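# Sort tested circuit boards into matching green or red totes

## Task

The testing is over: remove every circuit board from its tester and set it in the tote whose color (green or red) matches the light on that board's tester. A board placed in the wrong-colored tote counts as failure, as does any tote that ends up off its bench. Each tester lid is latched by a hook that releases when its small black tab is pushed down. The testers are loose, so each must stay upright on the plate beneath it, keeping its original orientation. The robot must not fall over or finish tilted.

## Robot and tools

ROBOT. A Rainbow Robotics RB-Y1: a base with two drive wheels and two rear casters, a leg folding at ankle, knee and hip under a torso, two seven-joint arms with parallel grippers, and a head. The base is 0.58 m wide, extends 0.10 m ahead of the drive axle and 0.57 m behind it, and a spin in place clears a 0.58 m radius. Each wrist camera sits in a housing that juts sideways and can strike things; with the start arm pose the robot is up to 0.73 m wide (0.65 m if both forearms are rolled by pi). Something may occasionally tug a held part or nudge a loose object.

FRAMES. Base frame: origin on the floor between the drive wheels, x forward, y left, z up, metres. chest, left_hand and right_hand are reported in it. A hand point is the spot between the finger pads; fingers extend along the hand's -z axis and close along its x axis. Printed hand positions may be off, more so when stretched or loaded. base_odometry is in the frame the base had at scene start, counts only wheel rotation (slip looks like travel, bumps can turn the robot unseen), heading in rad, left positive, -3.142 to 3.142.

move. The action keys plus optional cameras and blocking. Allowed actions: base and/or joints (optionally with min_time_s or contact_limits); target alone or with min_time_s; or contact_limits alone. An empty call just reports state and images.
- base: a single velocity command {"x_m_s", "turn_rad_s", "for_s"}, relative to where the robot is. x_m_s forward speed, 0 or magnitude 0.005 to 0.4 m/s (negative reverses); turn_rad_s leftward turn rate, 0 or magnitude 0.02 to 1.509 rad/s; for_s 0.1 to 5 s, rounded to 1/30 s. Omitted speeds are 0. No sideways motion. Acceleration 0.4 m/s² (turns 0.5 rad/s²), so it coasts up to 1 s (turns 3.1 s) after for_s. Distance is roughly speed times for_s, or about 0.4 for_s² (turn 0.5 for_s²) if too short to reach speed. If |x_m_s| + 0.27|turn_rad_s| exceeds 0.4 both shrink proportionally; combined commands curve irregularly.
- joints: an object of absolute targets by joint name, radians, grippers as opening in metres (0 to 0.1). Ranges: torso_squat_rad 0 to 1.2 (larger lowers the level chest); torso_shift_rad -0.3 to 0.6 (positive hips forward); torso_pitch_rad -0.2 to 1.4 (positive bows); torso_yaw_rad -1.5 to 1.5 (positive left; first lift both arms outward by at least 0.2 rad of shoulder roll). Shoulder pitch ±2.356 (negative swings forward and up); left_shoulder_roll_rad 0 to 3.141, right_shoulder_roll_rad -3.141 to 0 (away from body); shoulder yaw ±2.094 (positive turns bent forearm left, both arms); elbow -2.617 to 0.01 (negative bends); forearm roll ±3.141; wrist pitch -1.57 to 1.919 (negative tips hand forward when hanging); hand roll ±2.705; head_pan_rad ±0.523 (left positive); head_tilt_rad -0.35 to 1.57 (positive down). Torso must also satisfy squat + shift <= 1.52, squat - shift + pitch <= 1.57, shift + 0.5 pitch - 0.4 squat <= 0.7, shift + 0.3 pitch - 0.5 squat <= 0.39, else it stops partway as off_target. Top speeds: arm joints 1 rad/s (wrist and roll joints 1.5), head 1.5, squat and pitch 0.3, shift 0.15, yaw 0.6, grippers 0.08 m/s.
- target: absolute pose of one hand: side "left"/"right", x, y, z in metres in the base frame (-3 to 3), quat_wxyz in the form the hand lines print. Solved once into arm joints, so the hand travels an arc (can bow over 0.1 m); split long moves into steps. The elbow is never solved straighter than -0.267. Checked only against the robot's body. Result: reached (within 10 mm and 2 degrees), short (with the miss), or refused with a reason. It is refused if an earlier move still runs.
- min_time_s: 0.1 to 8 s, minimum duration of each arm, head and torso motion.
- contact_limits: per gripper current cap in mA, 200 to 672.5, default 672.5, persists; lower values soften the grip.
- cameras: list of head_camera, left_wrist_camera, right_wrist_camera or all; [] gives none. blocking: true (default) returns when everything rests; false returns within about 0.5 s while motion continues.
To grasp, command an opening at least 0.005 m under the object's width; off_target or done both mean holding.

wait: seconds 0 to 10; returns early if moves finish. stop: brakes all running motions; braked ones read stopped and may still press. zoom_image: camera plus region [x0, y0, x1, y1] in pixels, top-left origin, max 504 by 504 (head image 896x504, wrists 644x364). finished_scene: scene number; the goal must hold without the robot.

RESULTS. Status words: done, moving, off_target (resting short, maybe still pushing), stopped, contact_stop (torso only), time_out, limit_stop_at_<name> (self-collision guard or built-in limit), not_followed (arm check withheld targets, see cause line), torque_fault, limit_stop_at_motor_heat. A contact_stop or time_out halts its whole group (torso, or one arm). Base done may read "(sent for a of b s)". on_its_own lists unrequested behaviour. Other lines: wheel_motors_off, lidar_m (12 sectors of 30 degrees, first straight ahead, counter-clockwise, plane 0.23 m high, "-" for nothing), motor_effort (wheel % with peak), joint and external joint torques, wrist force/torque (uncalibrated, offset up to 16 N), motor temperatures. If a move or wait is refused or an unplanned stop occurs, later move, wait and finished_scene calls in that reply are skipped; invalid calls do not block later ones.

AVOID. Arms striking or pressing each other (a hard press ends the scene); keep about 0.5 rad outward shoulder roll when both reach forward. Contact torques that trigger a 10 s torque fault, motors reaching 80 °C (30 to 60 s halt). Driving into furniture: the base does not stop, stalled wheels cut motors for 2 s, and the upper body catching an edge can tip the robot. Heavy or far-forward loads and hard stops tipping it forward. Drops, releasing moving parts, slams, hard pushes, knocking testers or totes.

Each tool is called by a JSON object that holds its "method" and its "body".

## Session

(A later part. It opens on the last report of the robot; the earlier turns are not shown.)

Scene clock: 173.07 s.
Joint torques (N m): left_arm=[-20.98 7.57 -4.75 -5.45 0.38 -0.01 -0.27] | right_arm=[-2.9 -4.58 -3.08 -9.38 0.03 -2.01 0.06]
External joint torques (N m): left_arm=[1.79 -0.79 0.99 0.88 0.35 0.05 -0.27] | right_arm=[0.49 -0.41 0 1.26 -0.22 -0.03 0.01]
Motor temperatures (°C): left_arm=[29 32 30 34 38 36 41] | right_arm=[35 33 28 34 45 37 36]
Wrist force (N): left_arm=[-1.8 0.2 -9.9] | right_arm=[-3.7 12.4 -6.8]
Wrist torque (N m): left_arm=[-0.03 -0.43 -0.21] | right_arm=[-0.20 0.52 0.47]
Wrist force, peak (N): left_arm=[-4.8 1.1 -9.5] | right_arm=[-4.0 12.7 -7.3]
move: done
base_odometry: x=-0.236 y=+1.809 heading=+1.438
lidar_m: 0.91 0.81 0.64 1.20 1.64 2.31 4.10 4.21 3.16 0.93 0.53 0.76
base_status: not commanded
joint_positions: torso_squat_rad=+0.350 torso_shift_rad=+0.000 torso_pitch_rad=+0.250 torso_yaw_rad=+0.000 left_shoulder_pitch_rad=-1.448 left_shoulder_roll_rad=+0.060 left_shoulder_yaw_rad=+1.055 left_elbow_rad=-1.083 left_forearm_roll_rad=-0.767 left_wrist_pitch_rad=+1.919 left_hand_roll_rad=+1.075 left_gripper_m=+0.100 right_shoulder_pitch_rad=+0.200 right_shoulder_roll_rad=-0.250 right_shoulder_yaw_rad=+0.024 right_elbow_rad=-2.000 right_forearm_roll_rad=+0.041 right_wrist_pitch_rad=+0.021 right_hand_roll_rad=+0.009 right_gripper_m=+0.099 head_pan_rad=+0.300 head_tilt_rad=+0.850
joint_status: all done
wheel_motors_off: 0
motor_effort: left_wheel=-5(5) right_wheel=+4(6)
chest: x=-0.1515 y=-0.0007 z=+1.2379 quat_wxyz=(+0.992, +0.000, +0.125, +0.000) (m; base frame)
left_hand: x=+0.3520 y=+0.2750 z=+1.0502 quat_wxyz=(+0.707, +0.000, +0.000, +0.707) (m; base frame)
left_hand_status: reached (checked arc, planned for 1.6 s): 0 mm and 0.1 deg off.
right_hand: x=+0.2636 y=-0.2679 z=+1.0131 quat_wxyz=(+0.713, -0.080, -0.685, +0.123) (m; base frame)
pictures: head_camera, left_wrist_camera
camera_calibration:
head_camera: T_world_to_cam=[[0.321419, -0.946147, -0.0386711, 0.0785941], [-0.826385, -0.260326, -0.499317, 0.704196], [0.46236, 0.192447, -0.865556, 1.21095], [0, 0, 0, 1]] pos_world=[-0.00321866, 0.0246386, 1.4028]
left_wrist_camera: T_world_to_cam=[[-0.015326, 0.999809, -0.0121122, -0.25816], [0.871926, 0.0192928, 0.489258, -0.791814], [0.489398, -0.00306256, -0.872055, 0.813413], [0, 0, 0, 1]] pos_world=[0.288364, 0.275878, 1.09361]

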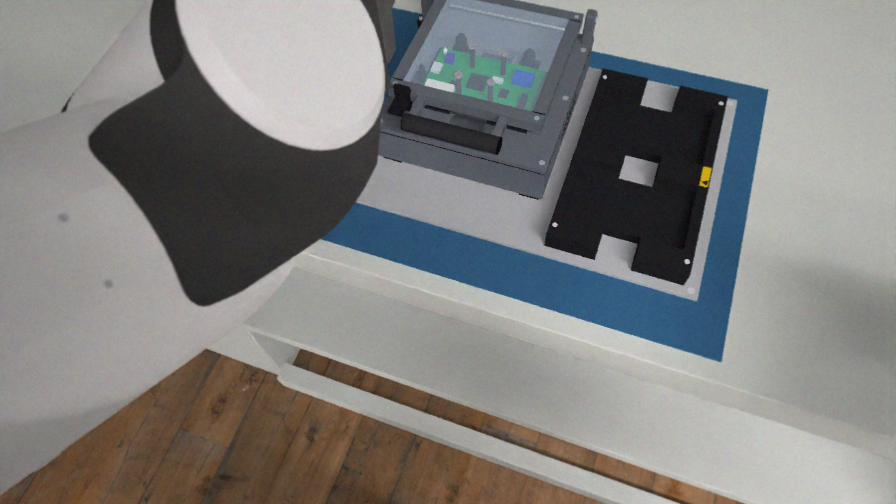

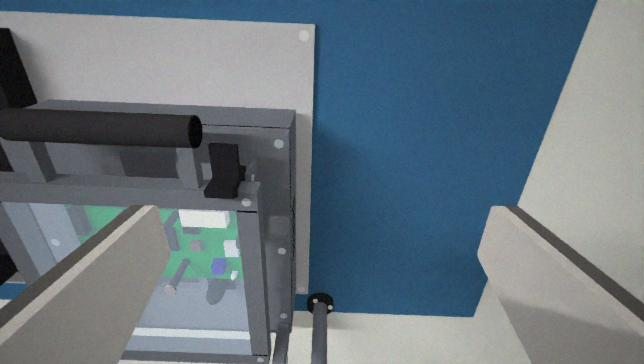

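{"method": "move", "body": {"joints": {"right_gripper_m":0.05}, "cameras": []}}

{"method": "move", "body": {"target": {"side":"right","x":0.25,"y":0.145,"z":1.0,"quat_wxyz":[0.843,0,-0.537,0]}, "cameras": ["right_wrist_camera","head_camera"]}}

{"method": "move", "body": {"target": {"side":"left","x":0.349,"y":0.282,"z":0.995,"quat_wxyz":[0.707,0,0,0.707]}, "cameras": ["left_wrist_camera"]}}

Scene clock: 200.73 s.
Joint torques (N m): left_arm=[-20.92 7.4 -4.99 -5.45 0.34 -0.04 -0.3] | right_arm=[-2.99 -4.53 -3.22 -9.34 -0.03 -2.04 0.11]
External joint torques (N m): left_arm=[1.84 -0.96 0.75 0.88 0.31 0.02 -0.3] | right_arm=[0.39 -0.36 -0.13 1.3 -0.28 -0.05 0.06]
Motor temperatures (°C): left_arm=[29 32 30 34 38 35 41] | right_arm=[35 33 28 34 45 37 36]
Wrist force (N): left_arm=[-1.6 -0.3 -10.0] | right_arm=[-3.7 12.7 -6.9]
Wrist torque (N m): left_arm=[0.02 -0.39 -0.22] | right_arm=[-0.23 0.53 0.48]
Wrist force, peak (N): left_arm=[-1.6 0.1 -10.2] | right_arm=[-3.9 12.8 -7.0]
move: done
base_odometry: x=-0.236 y=+1.809 heading=+1.438
lidar_m: 0.91 0.82 0.64 1.20 1.64 2.31 4.10 4.21 3.15 0.92 0.54 0.76
base_status: not commanded
joint_positions: torso_squat_rad=+0.350 torso_shift_rad=+0.000 torso_pitch_rad=+0.250 torso_yaw_rad=+0.000 left_shoulder_pitch_rad=-1.448 left_shoulder_roll_rad=+0.060 left_shoulder_yaw_rad=+1.055 left_elbow_rad=-1.083 left_forearm_roll_rad=-0.767 left_wrist_pitch_rad=+1.919 left_hand_roll_rad=+1.075 left_gripper_m=+0.100 right_shoulder_pitch_rad=+0.200 right_shoulder_roll_rad=-0.250 right_shoulder_yaw_rad=+0.024 right_elbow_rad=-2.000 right_forearm_roll_rad=+0.041 right_wrist_pitch_rad=+0.021 right_hand_roll_rad=+0.009 right_gripper_m=+0.050 head_pan_rad=+0.300 head_tilt_rad=+0.850
joint_status: all done
wheel_motors_off: 0
motor_effort: left_wheel=-4(6) right_wheel=+4(5)
chest: x=-0.1515 y=-0.0007 z=+1.2379 quat_wxyz=(+0.992, +0.000, +0.125, +0.000) (m; base frame)
left_hand: x=+0.3520 y=+0.2750 z=+1.0502 quat_wxyz=(+0.707, +0.000, +0.000, +0.707) (m; base frame)
right_hand: x=+0.2636 y=-0.2679 z=+1.0131 quat_wxyz=(+0.713, -0.080, -0.685, +0.123) (m; base frame)
pictures: none
No camera images: "cameras" was empty.

Scene clock: 201.03 s.
Joint torques (N m): left_arm=[-20.91 7.63 -4.65 -5.38 0.42 0.05 -0.17] | right_arm=[-2.97 -4.37 -3.05 -9.49 0.04 -2.01 0.12]
External joint torques (N m): left_arm=[1.85 -0.73 1.09 0.95 0.39 0.1 -0.17] | right_arm=[0.42 -0.2 0.04 1.15 -0.21 -0.02 0.06]
Motor temperatures (°C): left_arm=[29 32 30 34 38 35 41] | right_arm=[35 33 28 34 45 37 36]
Wrist force (N): left_arm=[-1.7 -0.2 -9.8] | right_arm=[-3.7 12.4 -7.4]
Wrist torque (N m): left_arm=[0.01 -0.41 -0.21] | right_arm=[-0.21 0.53 0.47]
Wrist force, peak (N): left_arm=[-1.6 0.0 -10.3] | right_arm=[-3.7 12.9 -7.2]
move: refused
base_odometry: x=-0.236 y=+1.809 heading=+1.438
lidar_m: 0.91 0.81 0.65 1.21 1.65 2.32 4.10 4.21 3.16 0.93 0.53 0.76
base_status: not commanded
joint_positions: torso_squat_rad=+0.350 torso_shift_rad=+0.000 torso_pitch_rad=+0.250 torso_yaw_rad=+0.000 left_shoulder_pitch_rad=-1.448 left_shoulder_roll_rad=+0.060 left_shoulder_yaw_rad=+1.055 left_elbow_rad=-1.083 left_forearm_roll_rad=-0.767 left_wrist_pitch_rad=+1.919 left_hand_roll_rad=+1.075 left_gripper_m=+0.100 right_shoulder_pitch_rad=+0.200 right_shoulder_roll_rad=-0.250 right_shoulder_yaw_rad=+0.024 right_elbow_rad=-2.000 right_forearm_roll_rad=+0.041 right_wrist_pitch_rad=+0.021 right_hand_roll_rad=+0.009 right_gripper_m=+0.050 head_pan_rad=+0.300 head_tilt_rad=+0.850
joint_status: not commanded
wheel_motors_off: 0
motor_effort: left_wheel=-3(5) right_wheel=+3(5)
chest: x=-0.1515 y=-0.0007 z=+1.2379 quat_wxyz=(+0.992, +0.000, +0.125, +0.000) (m; base frame)
left_hand: x=+0.3520 y=+0.2750 z=+1.0502 quat_wxyz=(+0.707, +0.000, +0.000, +0.707) (m; base frame)
right_hand: x=+0.2636 y=-0.2679 z=+1.0131 quat_wxyz=(+0.713, -0.080, -0.685, +0.123) (m; base frame)
right_hand_status: refused: the posture found for that pose stands 14 mm from the other arm (limit 20 mm). Nothing moved. The solve starts from where the arm stands: from another posture it may find a clear one.
pictures: head_camera, right_wrist_camera
camera_calibration:
head_camera: T_world_to_cam=[[0.321419, -0.946147, -0.0386711, 0.078594], [-0.826386, -0.260326, -0.499317, 0.704195], [0.46236, 0.192447, -0.865556, 1.21095], [0, 0, 0, 1]] pos_world=[-0.00321861, 0.0246385, 1.4028]
right_wrist_camera: T_world_to_cam=[[-0.0149318, -0.265053, -0.964118, 0.912151], [-0.500993, 0.836443, -0.222194, 0.614491], [0.865323, 0.479699, -0.145279, 0.119283], [0, 0, 0, 1]] pos_world=[0.218257, -0.329438, 1.03329]

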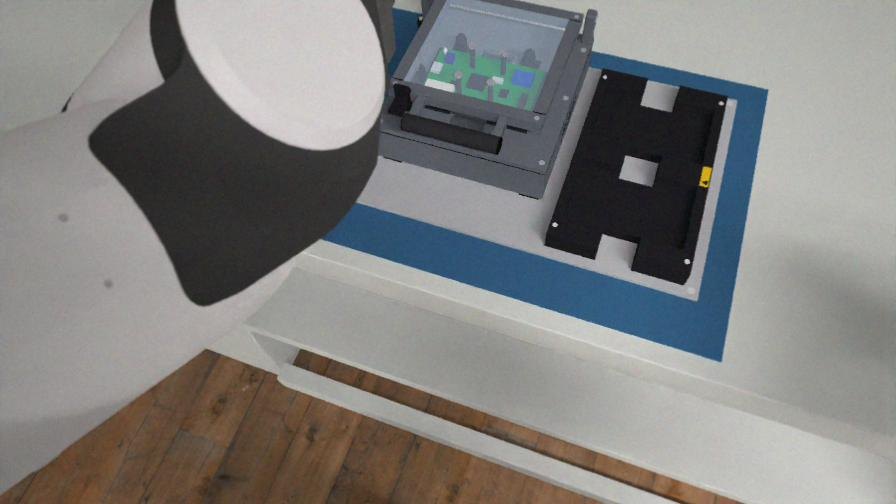

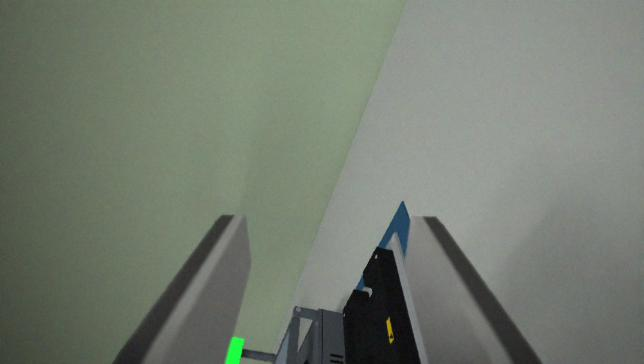

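not run: a stop that you did not command came earlier in this reply.

{"method": "move", "body": {"target": {"side":"left","x":0.349,"y":0.282,"z":0.992,"quat_wxyz":[0.707,0,0,0.707]}, "cameras": ["left_wrist_camera"]}}

{"method": "move", "body": {"target": {"side":"left","x":0.349,"y":0.282,"z":0.98,"quat_wxyz":[0.707,0,0,0.707]}, "cameras": ["left_wrist_camera"]}}

Scene clock: 208.83 s.
Joint torques (N m): left_arm=[-21.74 7.53 -5.25 -5.79 0.34 0.05 0.27] | right_arm=[-2.88 -4.56 -2.91 -9.43 0.05 -2.09 0.12]
External joint torques (N m): left_arm=[0.51 -0.7 0.32 0.82 0.31 0.11 0.27] | right_arm=[0.51 -0.39 0.18 1.2 -0.2 -0.1 0.07]
Motor temperatures (°C): left_arm=[30 32 30 34 38 35 41] | right_arm=[35 33 28 34 45 37 36]
Wrist force (N): left_arm=[-1.9 0.0 -10.0] | right_arm=[-3.7 12.6 -7.0]
Wrist torque (N m): left_arm=[0.00 -0.42 -0.21] | right_arm=[-0.24 0.52 0.47]
Wrist force, peak (N): left_arm=[-2.4 -0.2 -11.2] | right_arm=[-3.9 12.8 -6.9]
move: done
base_odometry: x=-0.236 y=+1.809 heading=+1.438
lidar_m: 0.91 0.82 0.64 1.21 1.65 2.31 4.10 4.20 3.16 0.93 0.54 0.76
base_status: not commanded
joint_positions: torso_squat_rad=+0.350 torso_shift_rad=+0.000 torso_pitch_rad=+0.250 torso_yaw_rad=+0.000 left_shoulder_pitch_rad=-1.353 left_shoulder_roll_rad=+0.042 left_shoulder_yaw_rad=+1.084 left_elbow_rad=-1.042 left_forearm_roll_rad=-0.730 left_wrist_pitch_rad=+1.787 left_hand_roll_rad=+1.083 left_gripper_m=+0.100 right_shoulder_pitch_rad=+0.200 right_shoulder_roll_rad=-0.250 right_shoulder_yaw_rad=+0.024 right_elbow_rad=-2.000 right_forearm_roll_rad=+0.041 right_wrist_pitch_rad=+0.021 right_hand_roll_rad=+0.009 right_gripper_m=+0.050 head_pan_rad=+0.300 head_tilt_rad=+0.850
joint_status: all done
wheel_motors_off: 0
motor_effort: left_wheel=-4(6) right_wheel=+5(5)
chest: x=-0.1515 y=-0.0007 z=+1.2379 quat_wxyz=(+0.992, +0.000, +0.125, +0.000) (m; base frame)
left_hand: x=+0.3484 y=+0.2818 z=+0.9923 quat_wxyz=(+0.707, -0.001, -0.001, +0.707) (m; base frame)
left_hand_status: reached (checked arc, planned for 0.4 s): 1 mm and 0.1 deg off.
right_hand: x=+0.2636 y=-0.2679 z=+1.0131 quat_wxyz=(+0.713, -0.080, -0.685, +0.123) (m; base frame)
pictures: left_wrist_camera
camera_calibration:
left_wrist_camera: T_world_to_cam=[[-0.0154324, 0.9998, -0.0127298, -0.265106], [0.871154, 0.0196933, 0.490614, -0.761638], [0.490767, -0.00351825, -0.871284, 0.763594], [0, 0, 0, 1]] pos_world=[0.284667, 0.282739, 1.0356]

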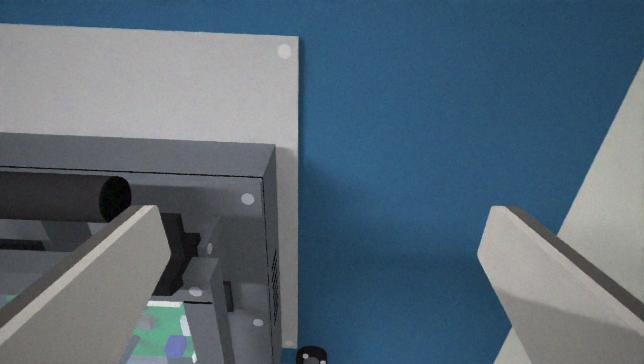

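Scene clock: 209.37 s.
Joint torques (N m): left_arm=[-20.06 7.54 -4.46 -5.33 0.26 -0.21 0.31] | right_arm=[-3.02 -4.53 -3.14 -9.23 -0.03 -1.96 0.1]
External joint torques (N m): left_arm=[2.15 -0.69 1 1.32 0.23 -0.16 0.31] | right_arm=[0.37 -0.36 -0.05 1.41 -0.28 0.02 0.05]
Motor temperatures (°C): left_arm=[30 32 30 34 38 35 41] | right_arm=[35 33 28 34 45 37 36]
Wrist force (N): left_arm=[-2.1 0.5 -7.7] | right_arm=[-3.6 12.4 -7.0]
Wrist torque (N m): left_arm=[0.01 -0.31 -0.25] | right_arm=[-0.22 0.51 0.47]
Wrist force, peak (N): left_arm=[-2.9 -0.5 -10.2] | right_arm=[-3.8 12.7 -7.1]
move: done
base_odometry: x=-0.236 y=+1.809 heading=+1.438
lidar_m: 0.92 0.81 0.65 1.20 1.64 2.31 4.10 4.21 3.15 0.93 0.54 0.77
base_status: not commanded
joint_positions: torso_squat_rad=+0.350 torso_shift_rad=+0.000 torso_pitch_rad=+0.250 torso_yaw_rad=+0.000 left_shoulder_pitch_rad=-1.340 left_shoulder_roll_rad=+0.044 left_shoulder_yaw_rad=+1.089 left_elbow_rad=-1.014 left_forearm_roll_rad=-0.723 left_wrist_pitch_rad=+1.755 left_hand_roll_rad=+1.094 left_gripper_m=+0.100 right_shoulder_pitch_rad=+0.200 right_shoulder_roll_rad=-0.250 right_shoulder_yaw_rad=+0.024 right_elbow_rad=-2.000 right_forearm_roll_rad=+0.041 right_wrist_pitch_rad=+0.021 right_hand_roll_rad=+0.009 right_gripper_m=+0.050 head_pan_rad=+0.300 head_tilt_rad=+0.850
joint_status: all done
wheel_motors_off: 0
motor_effort: left_wheel=-3(5) right_wheel=+5(6)
chest: x=-0.1515 y=-0.0007 z=+1.2379 quat_wxyz=(+0.992, +0.000, +0.125, +0.000) (m; base frame)
left_hand: x=+0.3486 y=+0.2818 z=+0.9805 quat_wxyz=(+0.707, +0.000, +0.000, +0.707) (m; base frame)
left_hand_status: reached (checked arc, planned for 0.2 s): 1 mm and 0.1 deg off.
right_hand: x=+0.2636 y=-0.2679 z=+1.0131 quat_wxyz=(+0.713, -0.080, -0.685, +0.123) (m; base frame)
pictures: left_wrist_camera
camera_calibration:
left_wrist_camera: T_world_to_cam=[[-0.0153425, 0.999803, -0.0125539, -0.265443], [0.871911, 0.0195234, 0.489275, -0.754931], [0.489424, -0.0034392, -0.872039, 0.754451], [0, 0, 0, 1]] pos_world=[0.284913, 0.282725, 1.02395]

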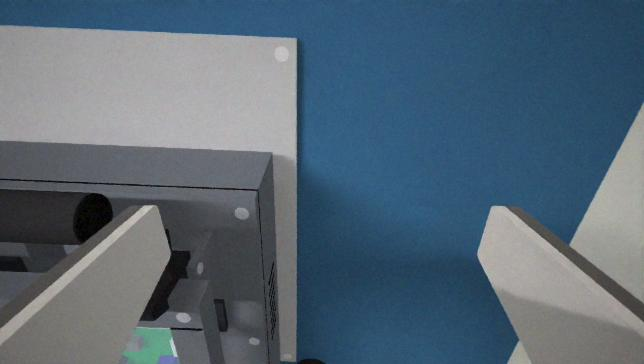

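{"method": "move", "body": {"target": {"side":"left","x":0.349,"y":0.282,"z":0.970,"quat_wxyz":[0.707,0,0,0.707]}, "cameras": ["left_wrist_camera"]}}

{"method": "move", "body": {"target": {"side":"left","x":0.349,"y":0.282,"z":0.962,"quat_wxyz":[0.707,0,0,0.707]}, "cameras": ["left_wrist_camera"]}}

Scene clock: 215.07 s.
Joint torques (N m): left_arm=[-4.77 3.17 -2.32 0.52 -0.75 -5.02 0.99] | right_arm=[-3.13 -4.64 -3.08 -9.45 0.03 -1.96 0.02]
External joint torques (N m): left_arm=[17.46 -5.09 3.05 7.2 -0.79 -5.06 0.99] | right_arm=[0.31 -0.47 0 1.19 -0.22 0.03 -0.04]
Motor temperatures (°C): left_arm=[30 32 30 34 38 35 41] | right_arm=[35 33 28 34 45 37 36]
Wrist force (N): left_arm=[-3.8 17.0 38.8] | right_arm=[-3.4 12.7 -6.8]
Wrist torque (N m): left_arm=[0.05 2.36 -1.14] | right_arm=[-0.24 0.56 0.48]
Wrist force, peak (N): left_arm=[-4.0 24.7 49.8] | right_arm=[-4.2 12.8 -7.4]
move: done
base_odometry: x=-0.236 y=+1.809 heading=+1.438
lidar_m: 0.92 0.81 0.64 1.20 1.64 2.32 4.11 4.20 3.16 0.93 0.54 0.76
base_status: not commanded
joint_positions: torso_squat_rad=+0.350 torso_shift_rad=-0.001 torso_pitch_rad=+0.248 torso_yaw_rad=+0.000 left_shoulder_pitch_rad=-1.332 left_shoulder_roll_rad=+0.047 left_shoulder_yaw_rad=+1.093 left_elbow_rad=-0.992 left_forearm_roll_rad=-0.717 left_wrist_pitch_rad=+1.728 left_hand_roll_rad=+1.102 left_gripper_m=+0.100 right_shoulder_pitch_rad=+0.200 right_shoulder_roll_rad=-0.250 right_shoulder_yaw_rad=+0.024 right_elbow_rad=-2.000 right_forearm_roll_rad=+0.041 right_wrist_pitch_rad=+0.021 right_hand_roll_rad=+0.009 right_gripper_m=+0.050 head_pan_rad=+0.300 head_tilt_rad=+0.850
joint_status: all done
wheel_motors_off: 0
motor_effort: left_wheel=+2(5) right_wheel=+6(10)
chest: x=-0.1526 y=-0.0010 z=+1.2380 quat_wxyz=(+0.992, +0.001, +0.124, +0.000) (m; base frame)
left_hand: x=+0.3495 y=+0.2818 z=+0.9740 quat_wxyz=(+0.707, -0.002, -0.003, +0.707) (m; base frame)
left_hand_status: reached (checked arc, planned for 0.2 s): 4 mm and 0.4 deg off.
right_hand: x=+0.2629 y=-0.2680 z=+1.0139 quat_wxyz=(+0.713, -0.080, -0.686, +0.123) (m; base frame)
pictures: left_wrist_camera
camera_calibration:
left_wrist_camera: T_world_to_cam=[[-0.0154564, 0.999811, -0.0117789, -0.266261], [0.868978, 0.0192593, 0.494475, -0.756429], [0.494609, -0.00259278, -0.869112, 0.743384], [0, 0, 0, 1]] pos_world=[0.28552, 0.282706, 1.01698]

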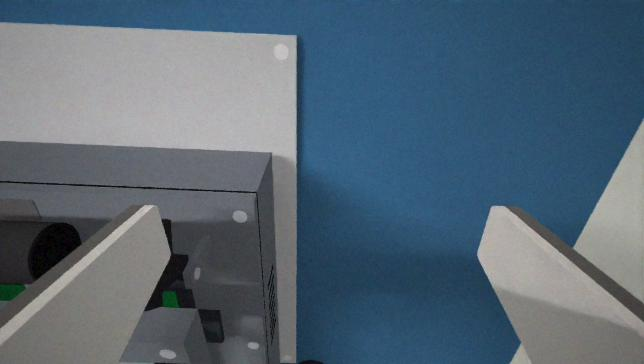

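Scene clock: 215.70 s.
Joint torques (N m): left_arm=[14.73 -4.13 2.19 8.05 -0.94 -13.71 2.72] | right_arm=[-3.57 -4.54 -3.15 -9.46 0.05 -2.05 0.13]
External joint torques (N m): left_arm=[37.04 -12.49 7.45 14.75 -1.02 -13.64 2.73] | right_arm=[-0.06 -0.4 -0.08 1.19 -0.2 -0.06 0.08]
Motor temperatures (°C): left_arm=[30 32 30 34 38 36 41] | right_arm=[35 33 28 34 45 37 36]
Wrist force (N): left_arm=[-3.9 50.8 112.0] | right_arm=[-3.6 12.3 -6.8]
Wrist torque (N m): left_arm=[0.40 6.33 -2.95] | right_arm=[-0.19 0.53 0.47]
Wrist force, peak (N): left_arm=[-3.7 51.1 123.1] | right_arm=[-3.9 12.8 -7.3]
move: done
base_odometry: x=-0.236 y=+1.809 heading=+1.438
lidar_m: 0.91 0.81 0.65 1.21 1.65 2.31 4.10 4.21 3.15 0.93 0.53 0.77
base_status: not commanded
joint_positions: torso_squat_rad=+0.351 torso_shift_rad=-0.002 torso_pitch_rad=+0.245 torso_yaw_rad=+0.001 left_shoulder_pitch_rad=-1.329 left_shoulder_roll_rad=+0.056 left_shoulder_yaw_rad=+1.096 left_elbow_rad=-0.962 left_forearm_roll_rad=-0.711 left_wrist_pitch_rad=+1.702 left_hand_roll_rad=+1.112 left_gripper_m=+0.100 right_shoulder_pitch_rad=+0.200 right_shoulder_roll_rad=-0.250 right_shoulder_yaw_rad=+0.024 right_elbow_rad=-2.000 right_forearm_roll_rad=+0.041 right_wrist_pitch_rad=+0.021 right_hand_roll_rad=+0.009 right_gripper_m=+0.050 head_pan_rad=+0.300 head_tilt_rad=+0.850
joint_status: all done
wheel_motors_off: 0
motor_effort: left_wheel=+8(10) right_wheel=+8(10)
chest: x=-0.1543 y=-0.0014 z=+1.2381 quat_wxyz=(+0.993, +0.001, +0.122, +0.000) (m; base frame)
left_hand: x=+0.3507 y=+0.2821 z=+0.9698 quat_wxyz=(+0.707, -0.004, -0.005, +0.707) (m; base frame)
left_hand_status: reached (checked arc, planned for 0.2 s): 8 mm and 0.8 deg off.
right_hand: x=+0.2619 y=-0.2681 z=+1.0151 quat_wxyz=(+0.712, -0.080, -0.687, +0.122) (m; base frame)
pictures: left_wrist_camera
camera_calibration:
left_wrist_camera: T_world_to_cam=[[-0.015609, 0.999819, -0.0108616, -0.267422], [0.865832, 0.0189487, 0.499976, -0.759621], [0.500091, -0.00160015, -0.865971, 0.733902], [0, 0, 0, 1]] pos_world=[0.286513, 0.282942, 1.01243]

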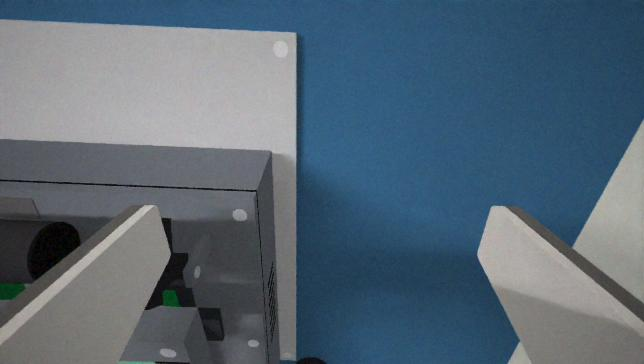

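{"method": "move", "body": {"target": {"side":"left","x":0.347,"y":0.284,"z":1.0,"quat_wxyz":[0.707,0,0,0.707]}, "cameras": ["left_wrist_camera"]}}

{"method": "move", "body": {"target": {"side":"left","x":0.31,"y":0.31,"z":1.09,"quat_wxyz":[0.707,0,0,0.707]}, "cameras": ["left_wrist_camera","head_camera"]}}

Scene clock: 222.00 s.
Joint torques (N m): left_arm=[-20.14 6.89 -5.34 -5.15 0.1 -0.35 0.31] | right_arm=[-2.88 -4.71 -3.2 -9.32 0.08 -2.06 0.07]
External joint torques (N m): left_arm=[2.23 -1.48 0.18 1.44 0.07 -0.31 0.31] | right_arm=[0.51 -0.54 -0.11 1.32 -0.17 -0.08 0.02]
Motor temperatures (°C): left_arm=[30 32 30 34 38 37 41] | right_arm=[35 33 28 34 45 37 36]
Wrist force (N): left_arm=[-1.4 0.2 -9.6] | right_arm=[-3.5 12.5 -6.8]
Wrist torque (N m): left_arm=[-0.02 -0.36 -0.23] | right_arm=[-0.21 0.54 0.46]
Wrist force, peak (N): left_arm=[-3.8 50.1 111.7] | right_arm=[-3.5 13.4 -7.7]
move: done
base_odometry: x=-0.236 y=+1.809 heading=+1.438
lidar_m: 0.92 0.81 0.64 1.21 1.64 2.31 4.10 4.21 3.16 0.93 0.54 0.76
base_status: not commanded
joint_positions: torso_squat_rad=+0.350 torso_shift_rad=+0.000 torso_pitch_rad=+0.250 torso_yaw_rad=+0.000 left_shoulder_pitch_rad=-1.364 left_shoulder_roll_rad=+0.057 left_shoulder_yaw_rad=+1.084 left_elbow_rad=-1.027 left_forearm_roll_rad=-0.733 left_wrist_pitch_rad=+1.799 left_hand_roll_rad=+1.083 left_gripper_m=+0.100 right_shoulder_pitch_rad=+0.200 right_shoulder_roll_rad=-0.250 right_shoulder_yaw_rad=+0.024 right_elbow_rad=-2.000 right_forearm_roll_rad=+0.041 right_wrist_pitch_rad=+0.021 right_hand_roll_rad=+0.009 right_gripper_m=+0.050 head_pan_rad=+0.300 head_tilt_rad=+0.850
joint_status: all done
wheel_motors_off: 0
motor_effort: left_wheel=-4(16) right_wheel=+4(15)
chest: x=-0.1515 y=-0.0007 z=+1.2379 quat_wxyz=(+0.992, +0.000, +0.125, +0.000) (m; base frame)
left_hand: x=+0.3489 y=+0.2843 z=+0.9972 quat_wxyz=(+0.707, +0.001, +0.002, +0.707) (m; base frame)
left_hand_status: reached (checked arc, planned for 0.3 s): 3 mm and 0.3 deg off.
right_hand: x=+0.2636 y=-0.2679 z=+1.0132 quat_wxyz=(+0.713, -0.080, -0.685, +0.123) (m; base frame)
pictures: left_wrist_camera
camera_calibration:
left_wrist_camera: T_world_to_cam=[[-0.015462, 0.999787, -0.0136395, -0.266596], [0.874635, 0.0201344, 0.484364, -0.759611], [0.484535, -0.00444036, -0.87476, 0.773513], [0, 0, 0, 1]] pos_world=[0.285466, 0.285268, 1.04093]

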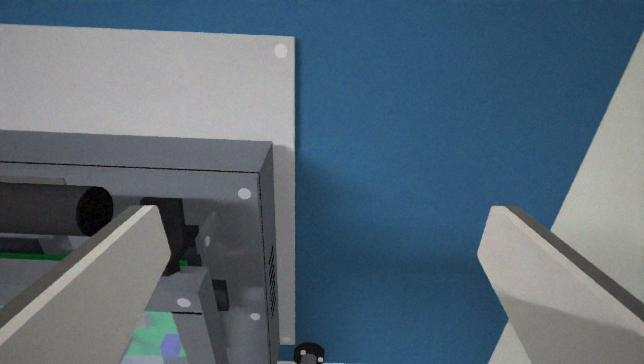

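Scene clock: 223.00 s.
Joint torques (N m): left_arm=[-19.83 6.11 -7.47 -2.95 0.37 0.02 0.42] | right_arm=[-2.75 -4.47 -3 -9.44 -0.08 -2.06 0.1]
External joint torques (N m): left_arm=[1.94 -1.94 1.09 0.64 0.35 0.05 0.42] | right_arm=[0.64 -0.3 0.09 1.19 -0.33 -0.07 0.04]
Motor temperatures (°C): left_arm=[30 32 30 34 38 37 41] | right_arm=[35 33 28 34 45 37 36]
Wrist force (N): left_arm=[-1.1 -0.1 -9.4] | right_arm=[-3.8 12.4 -6.9]
Wrist torque (N m): left_arm=[-0.03 -0.33 -0.18] | right_arm=[-0.21 0.51 0.48]
Wrist force, peak (N): left_arm=[-2.5 -0.4 -10.8] | right_arm=[-3.7 12.7 -7.2]
move: done
base_odometry: x=-0.236 y=+1.809 heading=+1.438
lidar_m: 0.91 0.81 0.64 1.20 1.64 2.31 4.10 4.20 3.16 0.93 0.53 0.76
base_status: not commanded
joint_positions: torso_squat_rad=+0.350 torso_shift_rad=+0.000 torso_pitch_rad=+0.250 torso_yaw_rad=+0.000 left_shoulder_pitch_rad=-1.644 left_shoulder_roll_rad=+0.000 left_shoulder_yaw_rad=+1.409 left_elbow_rad=-1.338 left_forearm_roll_rad=-1.177 left_wrist_pitch_rad=+1.919 left_hand_roll_rad=+0.728 left_gripper_m=+0.100 right_shoulder_pitch_rad=+0.200 right_shoulder_roll_rad=-0.250 right_shoulder_yaw_rad=+0.024 right_elbow_rad=-2.000 right_forearm_roll_rad=+0.041 right_wrist_pitch_rad=+0.021 right_hand_roll_rad=+0.009 right_gripper_m=+0.050 head_pan_rad=+0.300 head_tilt_rad=+0.850
joint_status: all done
wheel_motors_off: 0
motor_effort: left_wheel=-5(7) right_wheel=+5(6)
chest: x=-0.1515 y=-0.0007 z=+1.2379 quat_wxyz=(+0.992, +0.000, +0.125, +0.000) (m; base frame)
left_hand: x=+0.3105 y=+0.3105 z=+1.0903 quat_wxyz=(+0.707, +0.001, +0.011, +0.707) (m; base frame)
left_hand_status: reached (checked arc, as near as the solve gets, planned for 0.7 s): 1 mm and 1.2 deg off.
right_hand: x=+0.2636 y=-0.2679 z=+1.0132 quat_wxyz=(+0.713, -0.080, -0.685, +0.123) (m; base frame)
pictures: head_camera, left_wrist_camera
camera_calibration:
head_camera: T_world_to_cam=[[0.321433, -0.946144, -0.0386359, 0.0785732], [-0.826327, -0.260334, -0.49941, 0.70427], [0.462456, 0.192453, -0.865504, 1.21093], [0, 0, 0, 1]] pos_world=[-0.00330132, 0.0246398, 1.40282]
left_wrist_camera: T_world_to_cam=[[-0.0158098, 0.999531, -0.0262305, -0.278207], [0.880293, 0.0263549, 0.473698, -0.76375], [0.474167, -0.0156015, -0.880297, 0.886433], [0, 0, 0, 1]] pos_world=[0.247607, 0.312034, 1.13481]

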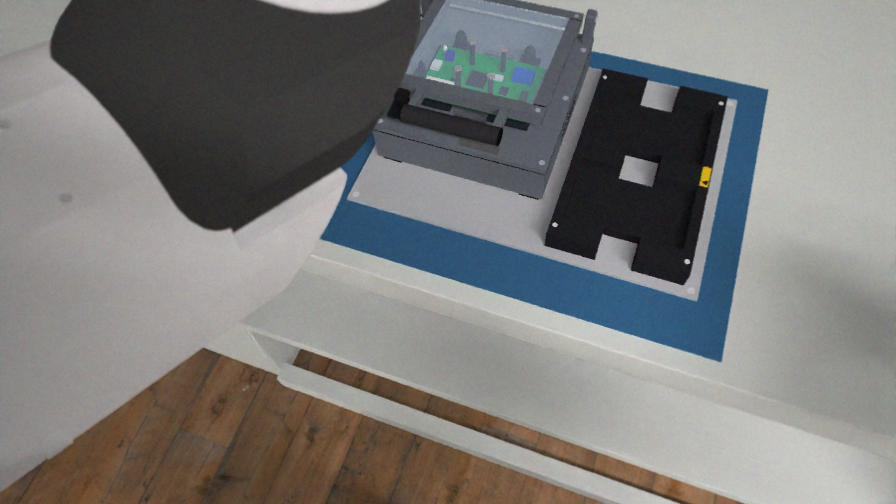

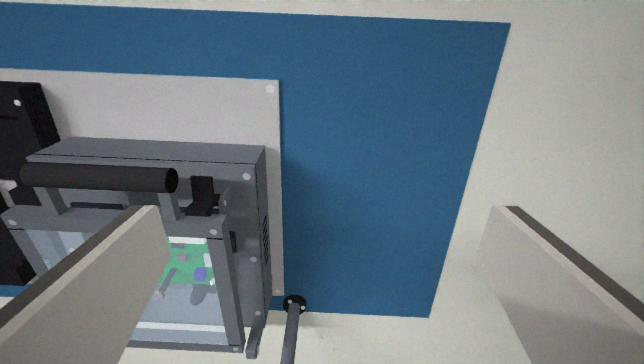

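{"method": "move", "body": {"target": {"side":"left","x":0.25,"y":0.168,"z":1.035,"quat_wxyz":[0.887,0,-0.462,0]}, "cameras": []}}

{"method": "move", "body": {"joints": {"left_gripper_m":0.045}, "cameras": ["left_wrist_camera","head_camera"]}}

Scene clock: 242.57 s.
Joint torques (N m): left_arm=[-19.8 6.36 -7.76 -3 0.42 0.01 0.44] | right_arm=[-2.99 -4.62 -3.09 -9.32 0.06 -1.98 0.14]
External joint torques (N m): left_arm=[1.97 -1.69 0.8 0.6 0.41 0.04 0.44] | right_arm=[0.4 -0.45 0 1.31 -0.19 0.01 0.09]
Motor temperatures (°C): left_arm=[30 32 30 34 38 36 41] | right_arm=[35 33 28 34 45 37 36]
Wrist force (N): left_arm=[-1.2 -0.2 -9.3] | right_arm=[-3.6 12.7 -7.2]
Wrist torque (N m): left_arm=[0.00 -0.33 -0.18] | right_arm=[-0.24 0.52 0.47]
Wrist force, peak (N): left_arm=[-1.6 -0.1 -9.5] | right_arm=[-3.7 12.9 -7.1]
move: refused
base_odometry: x=-0.236 y=+1.809 heading=+1.438
lidar_m: 0.92 0.80 0.64 1.21 1.64 2.32 4.10 4.20 3.16 0.92 0.54 0.75
base_status: not commanded
joint_positions: torso_squat_rad=+0.350 torso_shift_rad=+0.000 torso_pitch_rad=+0.250 torso_yaw_rad=+0.000 left_shoulder_pitch_rad=-1.644 left_shoulder_roll_rad=+0.000 left_shoulder_yaw_rad=+1.409 left_elbow_rad=-1.338 left_forearm_roll_rad=-1.177 left_wrist_pitch_rad=+1.919 left_hand_roll_rad=+0.728 left_gripper_m=+0.100 right_shoulder_pitch_rad=+0.200 right_shoulder_roll_rad=-0.250 right_shoulder_yaw_rad=+0.024 right_elbow_rad=-2.000 right_forearm_roll_rad=+0.041 right_wrist_pitch_rad=+0.021 right_hand_roll_rad=+0.009 right_gripper_m=+0.050 head_pan_rad=+0.300 head_tilt_rad=+0.850
joint_status: not commanded
wheel_motors_off: 0
motor_effort: left_wheel=-6(6) right_wheel=+5(6)
chest: x=-0.1515 y=-0.0007 z=+1.2379 quat_wxyz=(+0.992, +0.000, +0.125, +0.000) (m; base frame)
left_hand: x=+0.3105 y=+0.3105 z=+1.0903 quat_wxyz=(+0.707, +0.001, +0.011, +0.707) (m; base frame)
left_hand_status: refused: the posture found for that pose stands 9 mm from the chest (limit 10 mm). Nothing moved. The solve starts from where the arm stands: from another posture it may find a clear one.
right_hand: x=+0.2636 y=-0.2679 z=+1.0132 quat_wxyz=(+0.713, -0.080, -0.685, +0.123) (m; base frame)
pictures: none
No camera images: "cameras" was empty.

not run: a stop that you did not command came earlier in this reply.

{"method": "move", "body": {"joints": {"left_shoulder_pitch_rad":-0.309,"left_shoulder_roll_rad":0.2,"left_shoulder_yaw_rad":0.073,"left_elbow_rad":-2.3,"left_forearm_roll_rad":0.064,"left_wrist_pitch_rad":1.6,"left_hand_roll_rad":0.104,"left_gripper_m":0.045}, "cameras": []}}

{"method": "move", "body": {"target": {"side":"left","x":0.27,"y":0.165,"z":1.021,"quat_wxyz":[0.887,0,-0.462,0]}, "cameras": ["left_wrist_camera","head_camera"]}}

Scene clock: 248.93 s.
Joint torques (N m): left_arm=[-9.91 5.18 1.86 -7.59 -0.21 -1.57 0.21] | right_arm=[-3.01 -4.61 -3.09 -9.35 0.02 -2.09 0.07]
External joint torques (N m): left_arm=[0.23 1.68 -0.03 0.7 0.06 -0.17 0.24] | right_arm=[0.38 -0.43 0 1.28 -0.23 -0.11 0.01]
Motor temperatures (°C): left_arm=[30 32 30 34 38 36 41] | right_arm=[35 33 28 34 45 37 36]
Wrist force (N): left_arm=[-5.6 -0.2 -7.9] | right_arm=[-3.6 12.5 -7.0]
Wrist torque (N m): left_arm=[0.00 -0.62 -0.20] | right_arm=[-0.21 0.52 0.46]
Wrist force, peak (N): left_arm=[-6.8 -0.4 -8.4] | right_arm=[-3.6 12.9 -7.2]
move: done
base_odometry: x=-0.236 y=+1.809 heading=+1.438
lidar_m: 0.92 0.81 0.64 1.21 1.64 2.31 4.10 4.21 3.16 0.93 0.53 0.76
base_status: not commanded
joint_positions: torso_squat_rad=+0.350 torso_shift_rad=+0.000 torso_pitch_rad=+0.250 torso_yaw_rad=+0.000 left_shoulder_pitch_rad=-0.309 left_shoulder_roll_rad=+0.200 left_shoulder_yaw_rad=+0.073 left_elbow_rad=-2.300 left_forearm_roll_rad=+0.064 left_wrist_pitch_rad=+1.600 left_hand_roll_rad=+0.104 left_gripper_m=+0.045 right_shoulder_pitch_rad=+0.200 right_shoulder_roll_rad=-0.250 right_shoulder_yaw_rad=+0.024 right_elbow_rad=-2.000 right_forearm_roll_rad=+0.041 right_wrist_pitch_rad=+0.021 right_hand_roll_rad=+0.009 right_gripper_m=+0.050 head_pan_rad=+0.300 head_tilt_rad=+0.850
joint_status: all done
wheel_motors_off: 0
motor_effort: left_wheel=-5(7) right_wheel=+4(6)
chest: x=-0.1515 y=-0.0007 z=+1.2379 quat_wxyz=(+0.992, +0.000, +0.125, +0.000) (m; base frame)
left_hand: x=+0.2762 y=+0.2478 z=+1.0355 quat_wxyz=(+0.929, +0.034, -0.369, -0.009) (m; base frame)
right_hand: x=+0.2636 y=-0.2679 z=+1.0132 quat_wxyz=(+0.713, -0.080, -0.685, +0.123) (m; base frame)
pictures: none
No camera images: "cameras" was empty.

Scene clock: 249.93 s.
Joint torques (N m): left_arm=[-7.36 -1.73 0.24 -8.94 0.09 -1.48 0.09] | right_arm=[-2.97 -4.4 -3.05 -9.38 -0.07 -2.13 0.01]
External joint torques (N m): left_arm=[0.44 -0.36 0.32 0.6 0.38 0.16 0.14] | right_arm=[0.42 -0.22 0.04 1.25 -0.32 -0.14 -0.04]
Motor temperatures (°C): left_arm=[30 32 30 34 38 36 41] | right_arm=[35 33 28 34 45 37 36]
Wrist force (N): left_arm=[-6.8 -0.1 -7.1] | right_arm=[-3.6 12.4 -7.0]
Wrist torque (N m): left_arm=[0.05 -0.70 -0.19] | right_arm=[-0.19 0.53 0.49]
Wrist force, peak (N): left_arm=[-6.8 -0.2 -7.8] | right_arm=[-3.7 12.5 -7.3]
move: done
base_odometry: x=-0.236 y=+1.809 heading=+1.438
lidar_m: 0.91 0.81 0.65 1.20 1.64 2.31 4.10 4.20 3.16 0.93 0.55 0.76
base_status: not commanded
joint_positions: torso_squat_rad=+0.350 torso_shift_rad=+0.000 torso_pitch_rad=+0.250 torso_yaw_rad=+0.000 left_shoulder_pitch_rad=-0.104 left_shoulder_roll_rad=+0.022 left_shoulder_yaw_rad=-0.201 left_elbow_rad=-2.307 left_forearm_roll_rad=-0.215 left_wrist_pitch_rad=+1.214 left_hand_roll_rad=+0.200 left_gripper_m=+0.045 right_shoulder_pitch_rad=+0.200 right_shoulder_roll_rad=-0.250 right_shoulder_yaw_rad=+0.024 right_elbow_rad=-2.000 right_forearm_roll_rad=+0.041 right_wrist_pitch_rad=+0.021 right_hand_roll_rad=+0.009 right_gripper_m=+0.050 head_pan_rad=+0.300 head_tilt_rad=+0.850
joint_status: all done
wheel_motors_off: 0
motor_effort: left_wheel=-4(7) right_wheel=+5(6)
chest: x=-0.1515 y=-0.0007 z=+1.2379 quat_wxyz=(+0.992, +0.000, +0.125, +0.000) (m; base frame)
left_hand: x=+0.2699 y=+0.1649 z=+1.0211 quat_wxyz=(+0.887, +0.000, -0.462, -0.001) (m; base frame)
left_hand_status: reached (checked arc, planned for 0.6 s): 0 mm and 0.1 deg off.
right_hand: x=+0.2636 y=-0.2679 z=+1.0132 quat_wxyz=(+0.713, -0.080, -0.685, +0.123) (m; base frame)
pictures: head_camera, left_wrist_camera
camera_calibration:
head_camera: T_world_to_cam=[[0.321421, -0.946147, -0.0386438, 0.0785724], [-0.826349, -0.260328, -0.499376, 0.704252], [0.462424, 0.192443, -0.865523, 1.21093], [0, 0, 0, 1]] pos_world=[-0.00326143, 0.024641, 1.40281]
left_wrist_camera: T_world_to_cam=[[0.584029, 0.014173, 0.811609, -0.990045], [-0.390485, -0.871653, 0.296212, -0.0191027], [0.71164, -0.489918, -0.503537, 0.47191], [0, 0, 0, 1]] pos_world=[0.234926, 0.228578, 1.04681]

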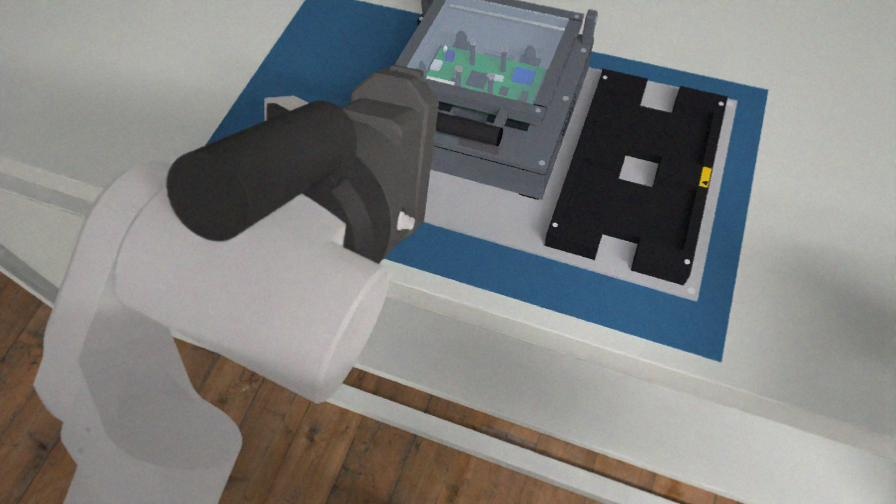

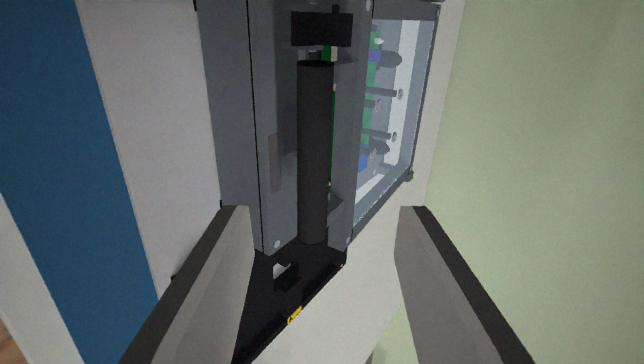

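{"method": "move", "body": {"target": {"side":"left","x":0.341,"y":0.165,"z":0.970,"quat_wxyz":[0.887,0,-0.462,0]}, "cameras": ["left_wrist_camera"], "min_time_s": 1.5}}

{"method": "move", "body": {"joints": {"left_gripper_m":0.028}, "cameras": ["left_wrist_camera"]}}

Scene clock: 263.23 s.
Joint torques (N m): left_arm=[-11.43 1.24 1.43 -8.46 0.08 -1.77 0.35] | right_arm=[-3.12 -4.47 -3 -9.31 0 -1.98 0.06]
External joint torques (N m): left_arm=[0.05 1.58 0.98 1.7 0.4 -0.16 0.4] | right_arm=[0.27 -0.3 0.09 1.32 -0.25 0 0.01]
Motor temperatures (°C): left_arm=[29 32 30 34 38 36 41] | right_arm=[35 33 28 34 45 37 36]
Wrist force (N): left_arm=[-6.3 0.0 -6.8] | right_arm=[-3.9 12.2 -7.0]
Wrist torque (N m): left_arm=[0.00 -0.66 -0.19] | right_arm=[-0.18 0.50 0.47]
Wrist force, peak (N): left_arm=[-6.8 0.1 -7.2] | right_arm=[-3.9 12.8 -7.1]
move: done
base_odometry: x=-0.236 y=+1.809 heading=+1.438
lidar_m: 0.91 0.81 0.65 1.21 1.65 2.31 4.10 4.21 3.16 0.93 0.54 0.76
base_status: not commanded
joint_positions: torso_squat_rad=+0.350 torso_shift_rad=+0.000 torso_pitch_rad=+0.250 torso_yaw_rad=+0.000 left_shoulder_pitch_rad=-0.297 left_shoulder_roll_rad=+0.046 left_shoulder_yaw_rad=-0.119 left_elbow_rad=-1.908 left_forearm_roll_rad=-0.185 left_wrist_pitch_rad=+0.997 left_hand_roll_rad=+0.259 left_gripper_m=+0.045 right_shoulder_pitch_rad=+0.200 right_shoulder_roll_rad=-0.250 right_shoulder_yaw_rad=+0.024 right_elbow_rad=-2.000 right_forearm_roll_rad=+0.041 right_wrist_pitch_rad=+0.021 right_hand_roll_rad=+0.009 right_gripper_m=+0.050 head_pan_rad=+0.300 head_tilt_rad=+0.850
joint_status: all done
wheel_motors_off: 0
motor_effort: left_wheel=-5(6) right_wheel=+5(6)
chest: x=-0.1515 y=-0.0007 z=+1.2379 quat_wxyz=(+0.992, +0.000, +0.125, +0.000) (m; base frame)
left_hand: x=+0.3405 y=+0.1648 z=+0.9703 quat_wxyz=(+0.887, +0.000, -0.462, +0.000) (m; base frame)
left_hand_status: reached (checked arc, planned for 1.5 s): 1 mm and 0.0 deg off.
right_hand: x=+0.2636 y=-0.2679 z=+1.0132 quat_wxyz=(+0.713, -0.080, -0.685, +0.123) (m; base frame)
pictures: left_wrist_camera
camera_calibration:
left_wrist_camera: T_world_to_cam=[[0.58333, 0.0154698, 0.812088, -0.990483], [-0.389307, -0.872165, 0.296256, 0.0231326], [0.712858, -0.488966, -0.502737, 0.394708], [0, 0, 0, 1]] pos_world=[0.305412, 0.228497, 0.995941]

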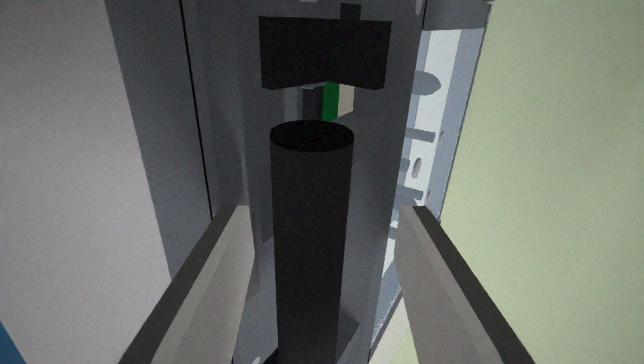

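Scene clock: 263.90 s.
Joint torques (N m): left_arm=[-11.09 0.87 1.4 -8.31 0.11 -1.48 0.38] | right_arm=[-2.76 -4.5 -3.22 -9.33 0.07 -2 0.16]
External joint torques (N m): left_arm=[0.39 1.21 0.95 1.85 0.43 0.13 0.42] | right_arm=[0.63 -0.33 -0.14 1.31 -0.18 -0.01 0.11]
Motor temperatures (°C): left_arm=[29 32 30 34 38 36 41] | right_arm=[35 33 28 34 45 37 36]
Wrist force (N): left_arm=[-6.9 0.0 -6.5] | right_arm=[-4.0 12.4 -7.1]
Wrist torque (N m): left_arm=[0.04 -1.24 -0.34] | right_arm=[-0.21 0.47 0.48]
Wrist force, peak (N): left_arm=[-6.7 0.1 -7.5] | right_arm=[-3.5 12.7 -7.2]
move: done
base_odometry: x=-0.236 y=+1.809 heading=+1.438
lidar_m: 0.92 0.81 0.64 1.21 1.64 2.31 4.10 4.21 3.16 0.93 0.54 0.77
base_status: not commanded
joint_positions: torso_squat_rad=+0.350 torso_shift_rad=+0.000 torso_pitch_rad=+0.250 torso_yaw_rad=+0.000 left_shoulder_pitch_rad=-0.297 left_shoulder_roll_rad=+0.046 left_shoulder_yaw_rad=-0.119 left_elbow_rad=-1.908 left_forearm_roll_rad=-0.185 left_wrist_pitch_rad=+0.997 left_hand_roll_rad=+0.259 left_gripper_m=+0.028 right_shoulder_pitch_rad=+0.200 right_shoulder_roll_rad=-0.250 right_shoulder_yaw_rad=+0.024 right_elbow_rad=-2.000 right_forearm_roll_rad=+0.041 right_wrist_pitch_rad=+0.021 right_hand_roll_rad=+0.009 right_gripper_m=+0.050 head_pan_rad=+0.300 head_tilt_rad=+0.850
joint_status: all done
wheel_motors_off: 0
motor_effort: left_wheel=-5(6) right_wheel=+4(5)
chest: x=-0.1515 y=-0.0007 z=+1.2379 quat_wxyz=(+0.992, +0.000, +0.125, +0.000) (m; base frame)
left_hand: x=+0.3405 y=+0.1648 z=+0.9704 quat_wxyz=(+0.887, +0.000, -0.462, +0.000) (m; base frame)
right_hand: x=+0.2636 y=-0.2679 z=+1.0132 quat_wxyz=(+0.713, -0.080, -0.685, +0.123) (m; base frame)
pictures: left_wrist_camera
camera_calibration:
left_wrist_camera: T_world_to_cam=[[0.583205, 0.0154584, 0.812178, -0.99059], [-0.389391, -0.872143, 0.296212, 0.0231805], [0.712914, -0.489008, -0.502619, 0.394571], [0, 0, 0, 1]] pos_world=[0.305448, 0.228478, 0.995988]

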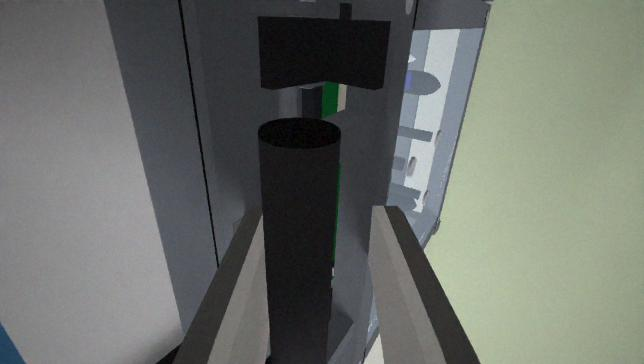

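{"method": "move", "body": {"target": {"side":"left","x":0.345,"y":0.165,"z":1.005,"quat_wxyz":[0.906,0,-0.423,0]}, "min_time_s": 1.2, "cameras": ["left_wrist_camera"]}}

{"method": "move", "body": {"target": {"side":"left","x":0.371,"y":0.165,"z":1.055,"quat_wxyz":[0.924,0,-0.383,0]}, "min_time_s": 1.5, "cameras": ["head_camera","left_wrist_camera"]}}

Scene clock: 273.07 s.
Joint torques (N m): left_arm=[-16.03 0.66 0.4 -10.79 0.64 -2.49 -0.11] | right_arm=[-2.99 -4.4 -2.9 -9.39 0.02 -2.05 0.03]
External joint torques (N m): left_arm=[-3.17 0.36 -0.18 -1.21 0.93 -0.96 -0.07] | right_arm=[0.4 -0.23 0.19 1.24 -0.23 -0.07 -0.03]
Motor temperatures (°C): left_arm=[29 32 30 34 38 36 41] | right_arm=[35 33 28 34 45 37 36]
Wrist force (N): left_arm=[-10.6 3.7 -7.2] | right_arm=[-3.6 12.4 -7.2]
Wrist torque (N m): left_arm=[-0.01 -0.61 -0.26] | right_arm=[-0.21 0.54 0.49]
Wrist force, peak (N): left_arm=[-16.5 -1.0 -1.1] | right_arm=[-3.8 12.8 -7.2]
move: done
base_odometry: x=-0.236 y=+1.809 heading=+1.438
lidar_m: 0.92 0.82 0.64 1.21 1.65 2.31 4.10 4.21 3.16 0.92 0.54 0.76
base_status: not commanded
joint_positions: torso_squat_rad=+0.350 torso_shift_rad=+0.000 torso_pitch_rad=+0.250 torso_yaw_rad=+0.000 left_shoulder_pitch_rad=-0.416 left_shoulder_roll_rad=+0.053 left_shoulder_yaw_rad=-0.076 left_elbow_rad=-1.975 left_forearm_roll_rad=-0.130 left_wrist_pitch_rad=+1.259 left_hand_roll_rad=+0.219 left_gripper_m=+0.028 right_shoulder_pitch_rad=+0.200 right_shoulder_roll_rad=-0.250 right_shoulder_yaw_rad=+0.024 right_elbow_rad=-2.000 right_forearm_roll_rad=+0.041 right_wrist_pitch_rad=+0.021 right_hand_roll_rad=+0.009 right_gripper_m=+0.050 head_pan_rad=+0.300 head_tilt_rad=+0.850
joint_status: all done
wheel_motors_off: 0
motor_effort: left_wheel=-5(6) right_wheel=+4(6)
chest: x=-0.1515 y=-0.0007 z=+1.2379 quat_wxyz=(+0.992, +0.000, +0.125, +0.000) (m; base frame)
left_hand: x=+0.3445 y=+0.1651 z=+1.0045 quat_wxyz=(+0.906, +0.000, -0.423, +0.000) (m; base frame)
left_hand_status: reached (checked arc, planned for 1.2 s): 1 mm and 0.0 deg off.
right_hand: x=+0.2636 y=-0.2679 z=+1.0132 quat_wxyz=(+0.713, -0.080, -0.685, +0.123) (m; base frame)
pictures: left_wrist_camera
camera_calibration:
left_wrist_camera: T_world_to_cam=[[0.651218, 0.0156558, 0.758729, -0.990433], [-0.3617, -0.872521, 0.328452, -0.0270285], [0.667149, -0.488326, -0.562539, 0.484913], [0, 0, 0, 1]] pos_world=[0.311703, 0.228719, 1.03313]

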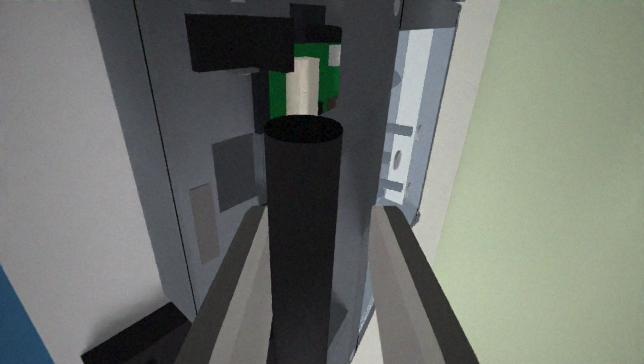

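Scene clock: 274.90 s.
Joint torques (N m): left_arm=[-16.68 4.19 2.69 -7.51 -0.38 -1.78 -0.31] | right_arm=[-2.84 -4.34 -3 -9.26 0.06 -1.97 0.08]
External joint torques (N m): left_arm=[-0.8 2.25 1.91 1.21 -0.13 -0.34 -0.27] | right_arm=[0.55 -0.17 0.09 1.37 -0.19 0.02 0.03]
Motor temperatures (°C): left_arm=[29 32 30 34 38 36 41] | right_arm=[35 33 28 34 45 37 36]
Wrist force (N): left_arm=[-7.8 -0.9 -7.9] | right_arm=[-4.0 12.7 -7.0]
Wrist torque (N m): left_arm=[-0.02 -0.60 -0.18] | right_arm=[-0.24 0.50 0.47]
Wrist force, peak (N): left_arm=[-14.6 -1.5 -2.2] | right_arm=[-4.0 12.7 -7.0]
move: done
base_odometry: x=-0.236 y=+1.809 heading=+1.438
lidar_m: 0.91 0.81 0.64 1.21 1.65 2.30 4.10 4.21 3.16 0.93 0.54 0.76
base_status: not commanded
joint_positions: torso_squat_rad=+0.350 torso_shift_rad=+0.000 torso_pitch_rad=+0.250 torso_yaw_rad=+0.000 left_shoulder_pitch_rad=-0.665 left_shoulder_roll_rad=+0.076 left_shoulder_yaw_rad=+0.014 left_elbow_rad=-1.920 left_forearm_roll_rad=-0.071 left_wrist_pitch_rad=+1.523 left_hand_roll_rad=+0.190 left_gripper_m=+0.028 right_shoulder_pitch_rad=+0.200 right_shoulder_roll_rad=-0.250 right_shoulder_yaw_rad=+0.024 right_elbow_rad=-2.000 right_forearm_roll_rad=+0.041 right_wrist_pitch_rad=+0.021 right_hand_roll_rad=+0.009 right_gripper_m=+0.050 head_pan_rad=+0.300 head_tilt_rad=+0.850
joint_status: all done
wheel_motors_off: 0
motor_effort: left_wheel=-4(6) right_wheel=+4(6)
chest: x=-0.1515 y=-0.0007 z=+1.2379 quat_wxyz=(+0.992, +0.000, +0.125, +0.000) (m; base frame)
left_hand: x=+0.3702 y=+0.1646 z=+1.0554 quat_wxyz=(+0.923, -0.001, -0.384, +0.000) (m; base frame)
left_hand_status: reached (checked arc, planned for 1.5 s): 1 mm and 0.2 deg off.
right_hand: x=+0.2636 y=-0.2679 z=+1.0132 quat_wxyz=(+0.713, -0.080, -0.685, +0.123) (m; base frame)
pictures: head_camera, left_wrist_camera
camera_calibration:
head_camera: T_world_to_cam=[[0.321452, -0.946137, -0.0386402, 0.0785828], [-0.826333, -0.260353, -0.49939, 0.704254], [0.462432, 0.19246, -0.865515, 1.21094], [0, 0, 0, 1]] pos_world=[-0.00328704, 0.0246486, 1.40282]
left_wrist_camera: T_world_to_cam=[[0.713422, 0.0162005, 0.700548, -1.00749], [-0.332954, -0.871833, 0.359234, -0.0781423], [0.61658, -0.489536, -0.61659, 0.57214], [0, 0, 0, 1]] pos_world=[0.339975, 0.228278, 1.08664]

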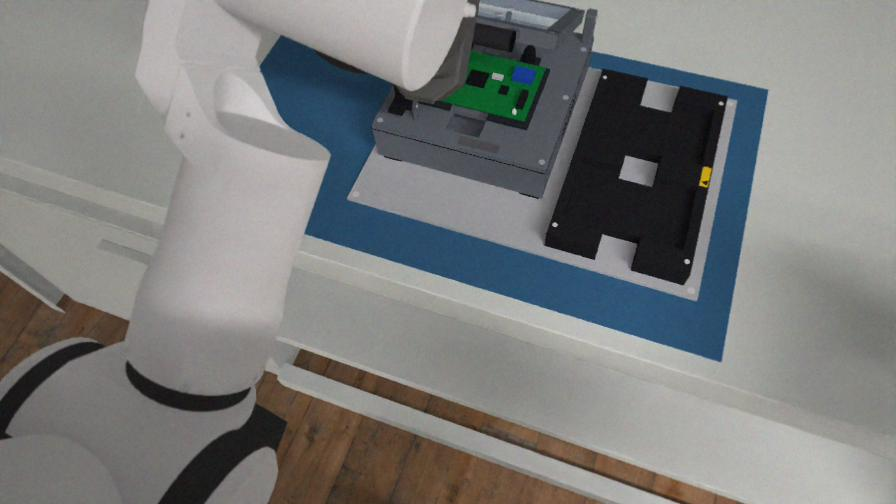

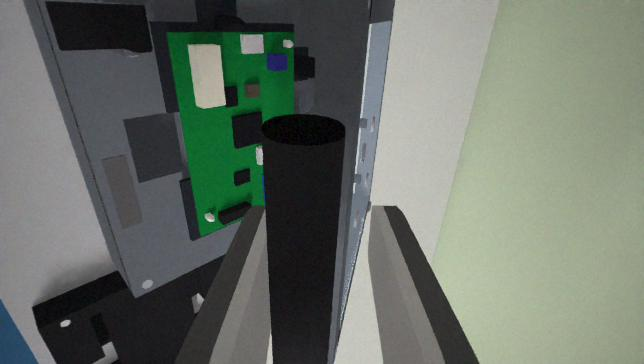

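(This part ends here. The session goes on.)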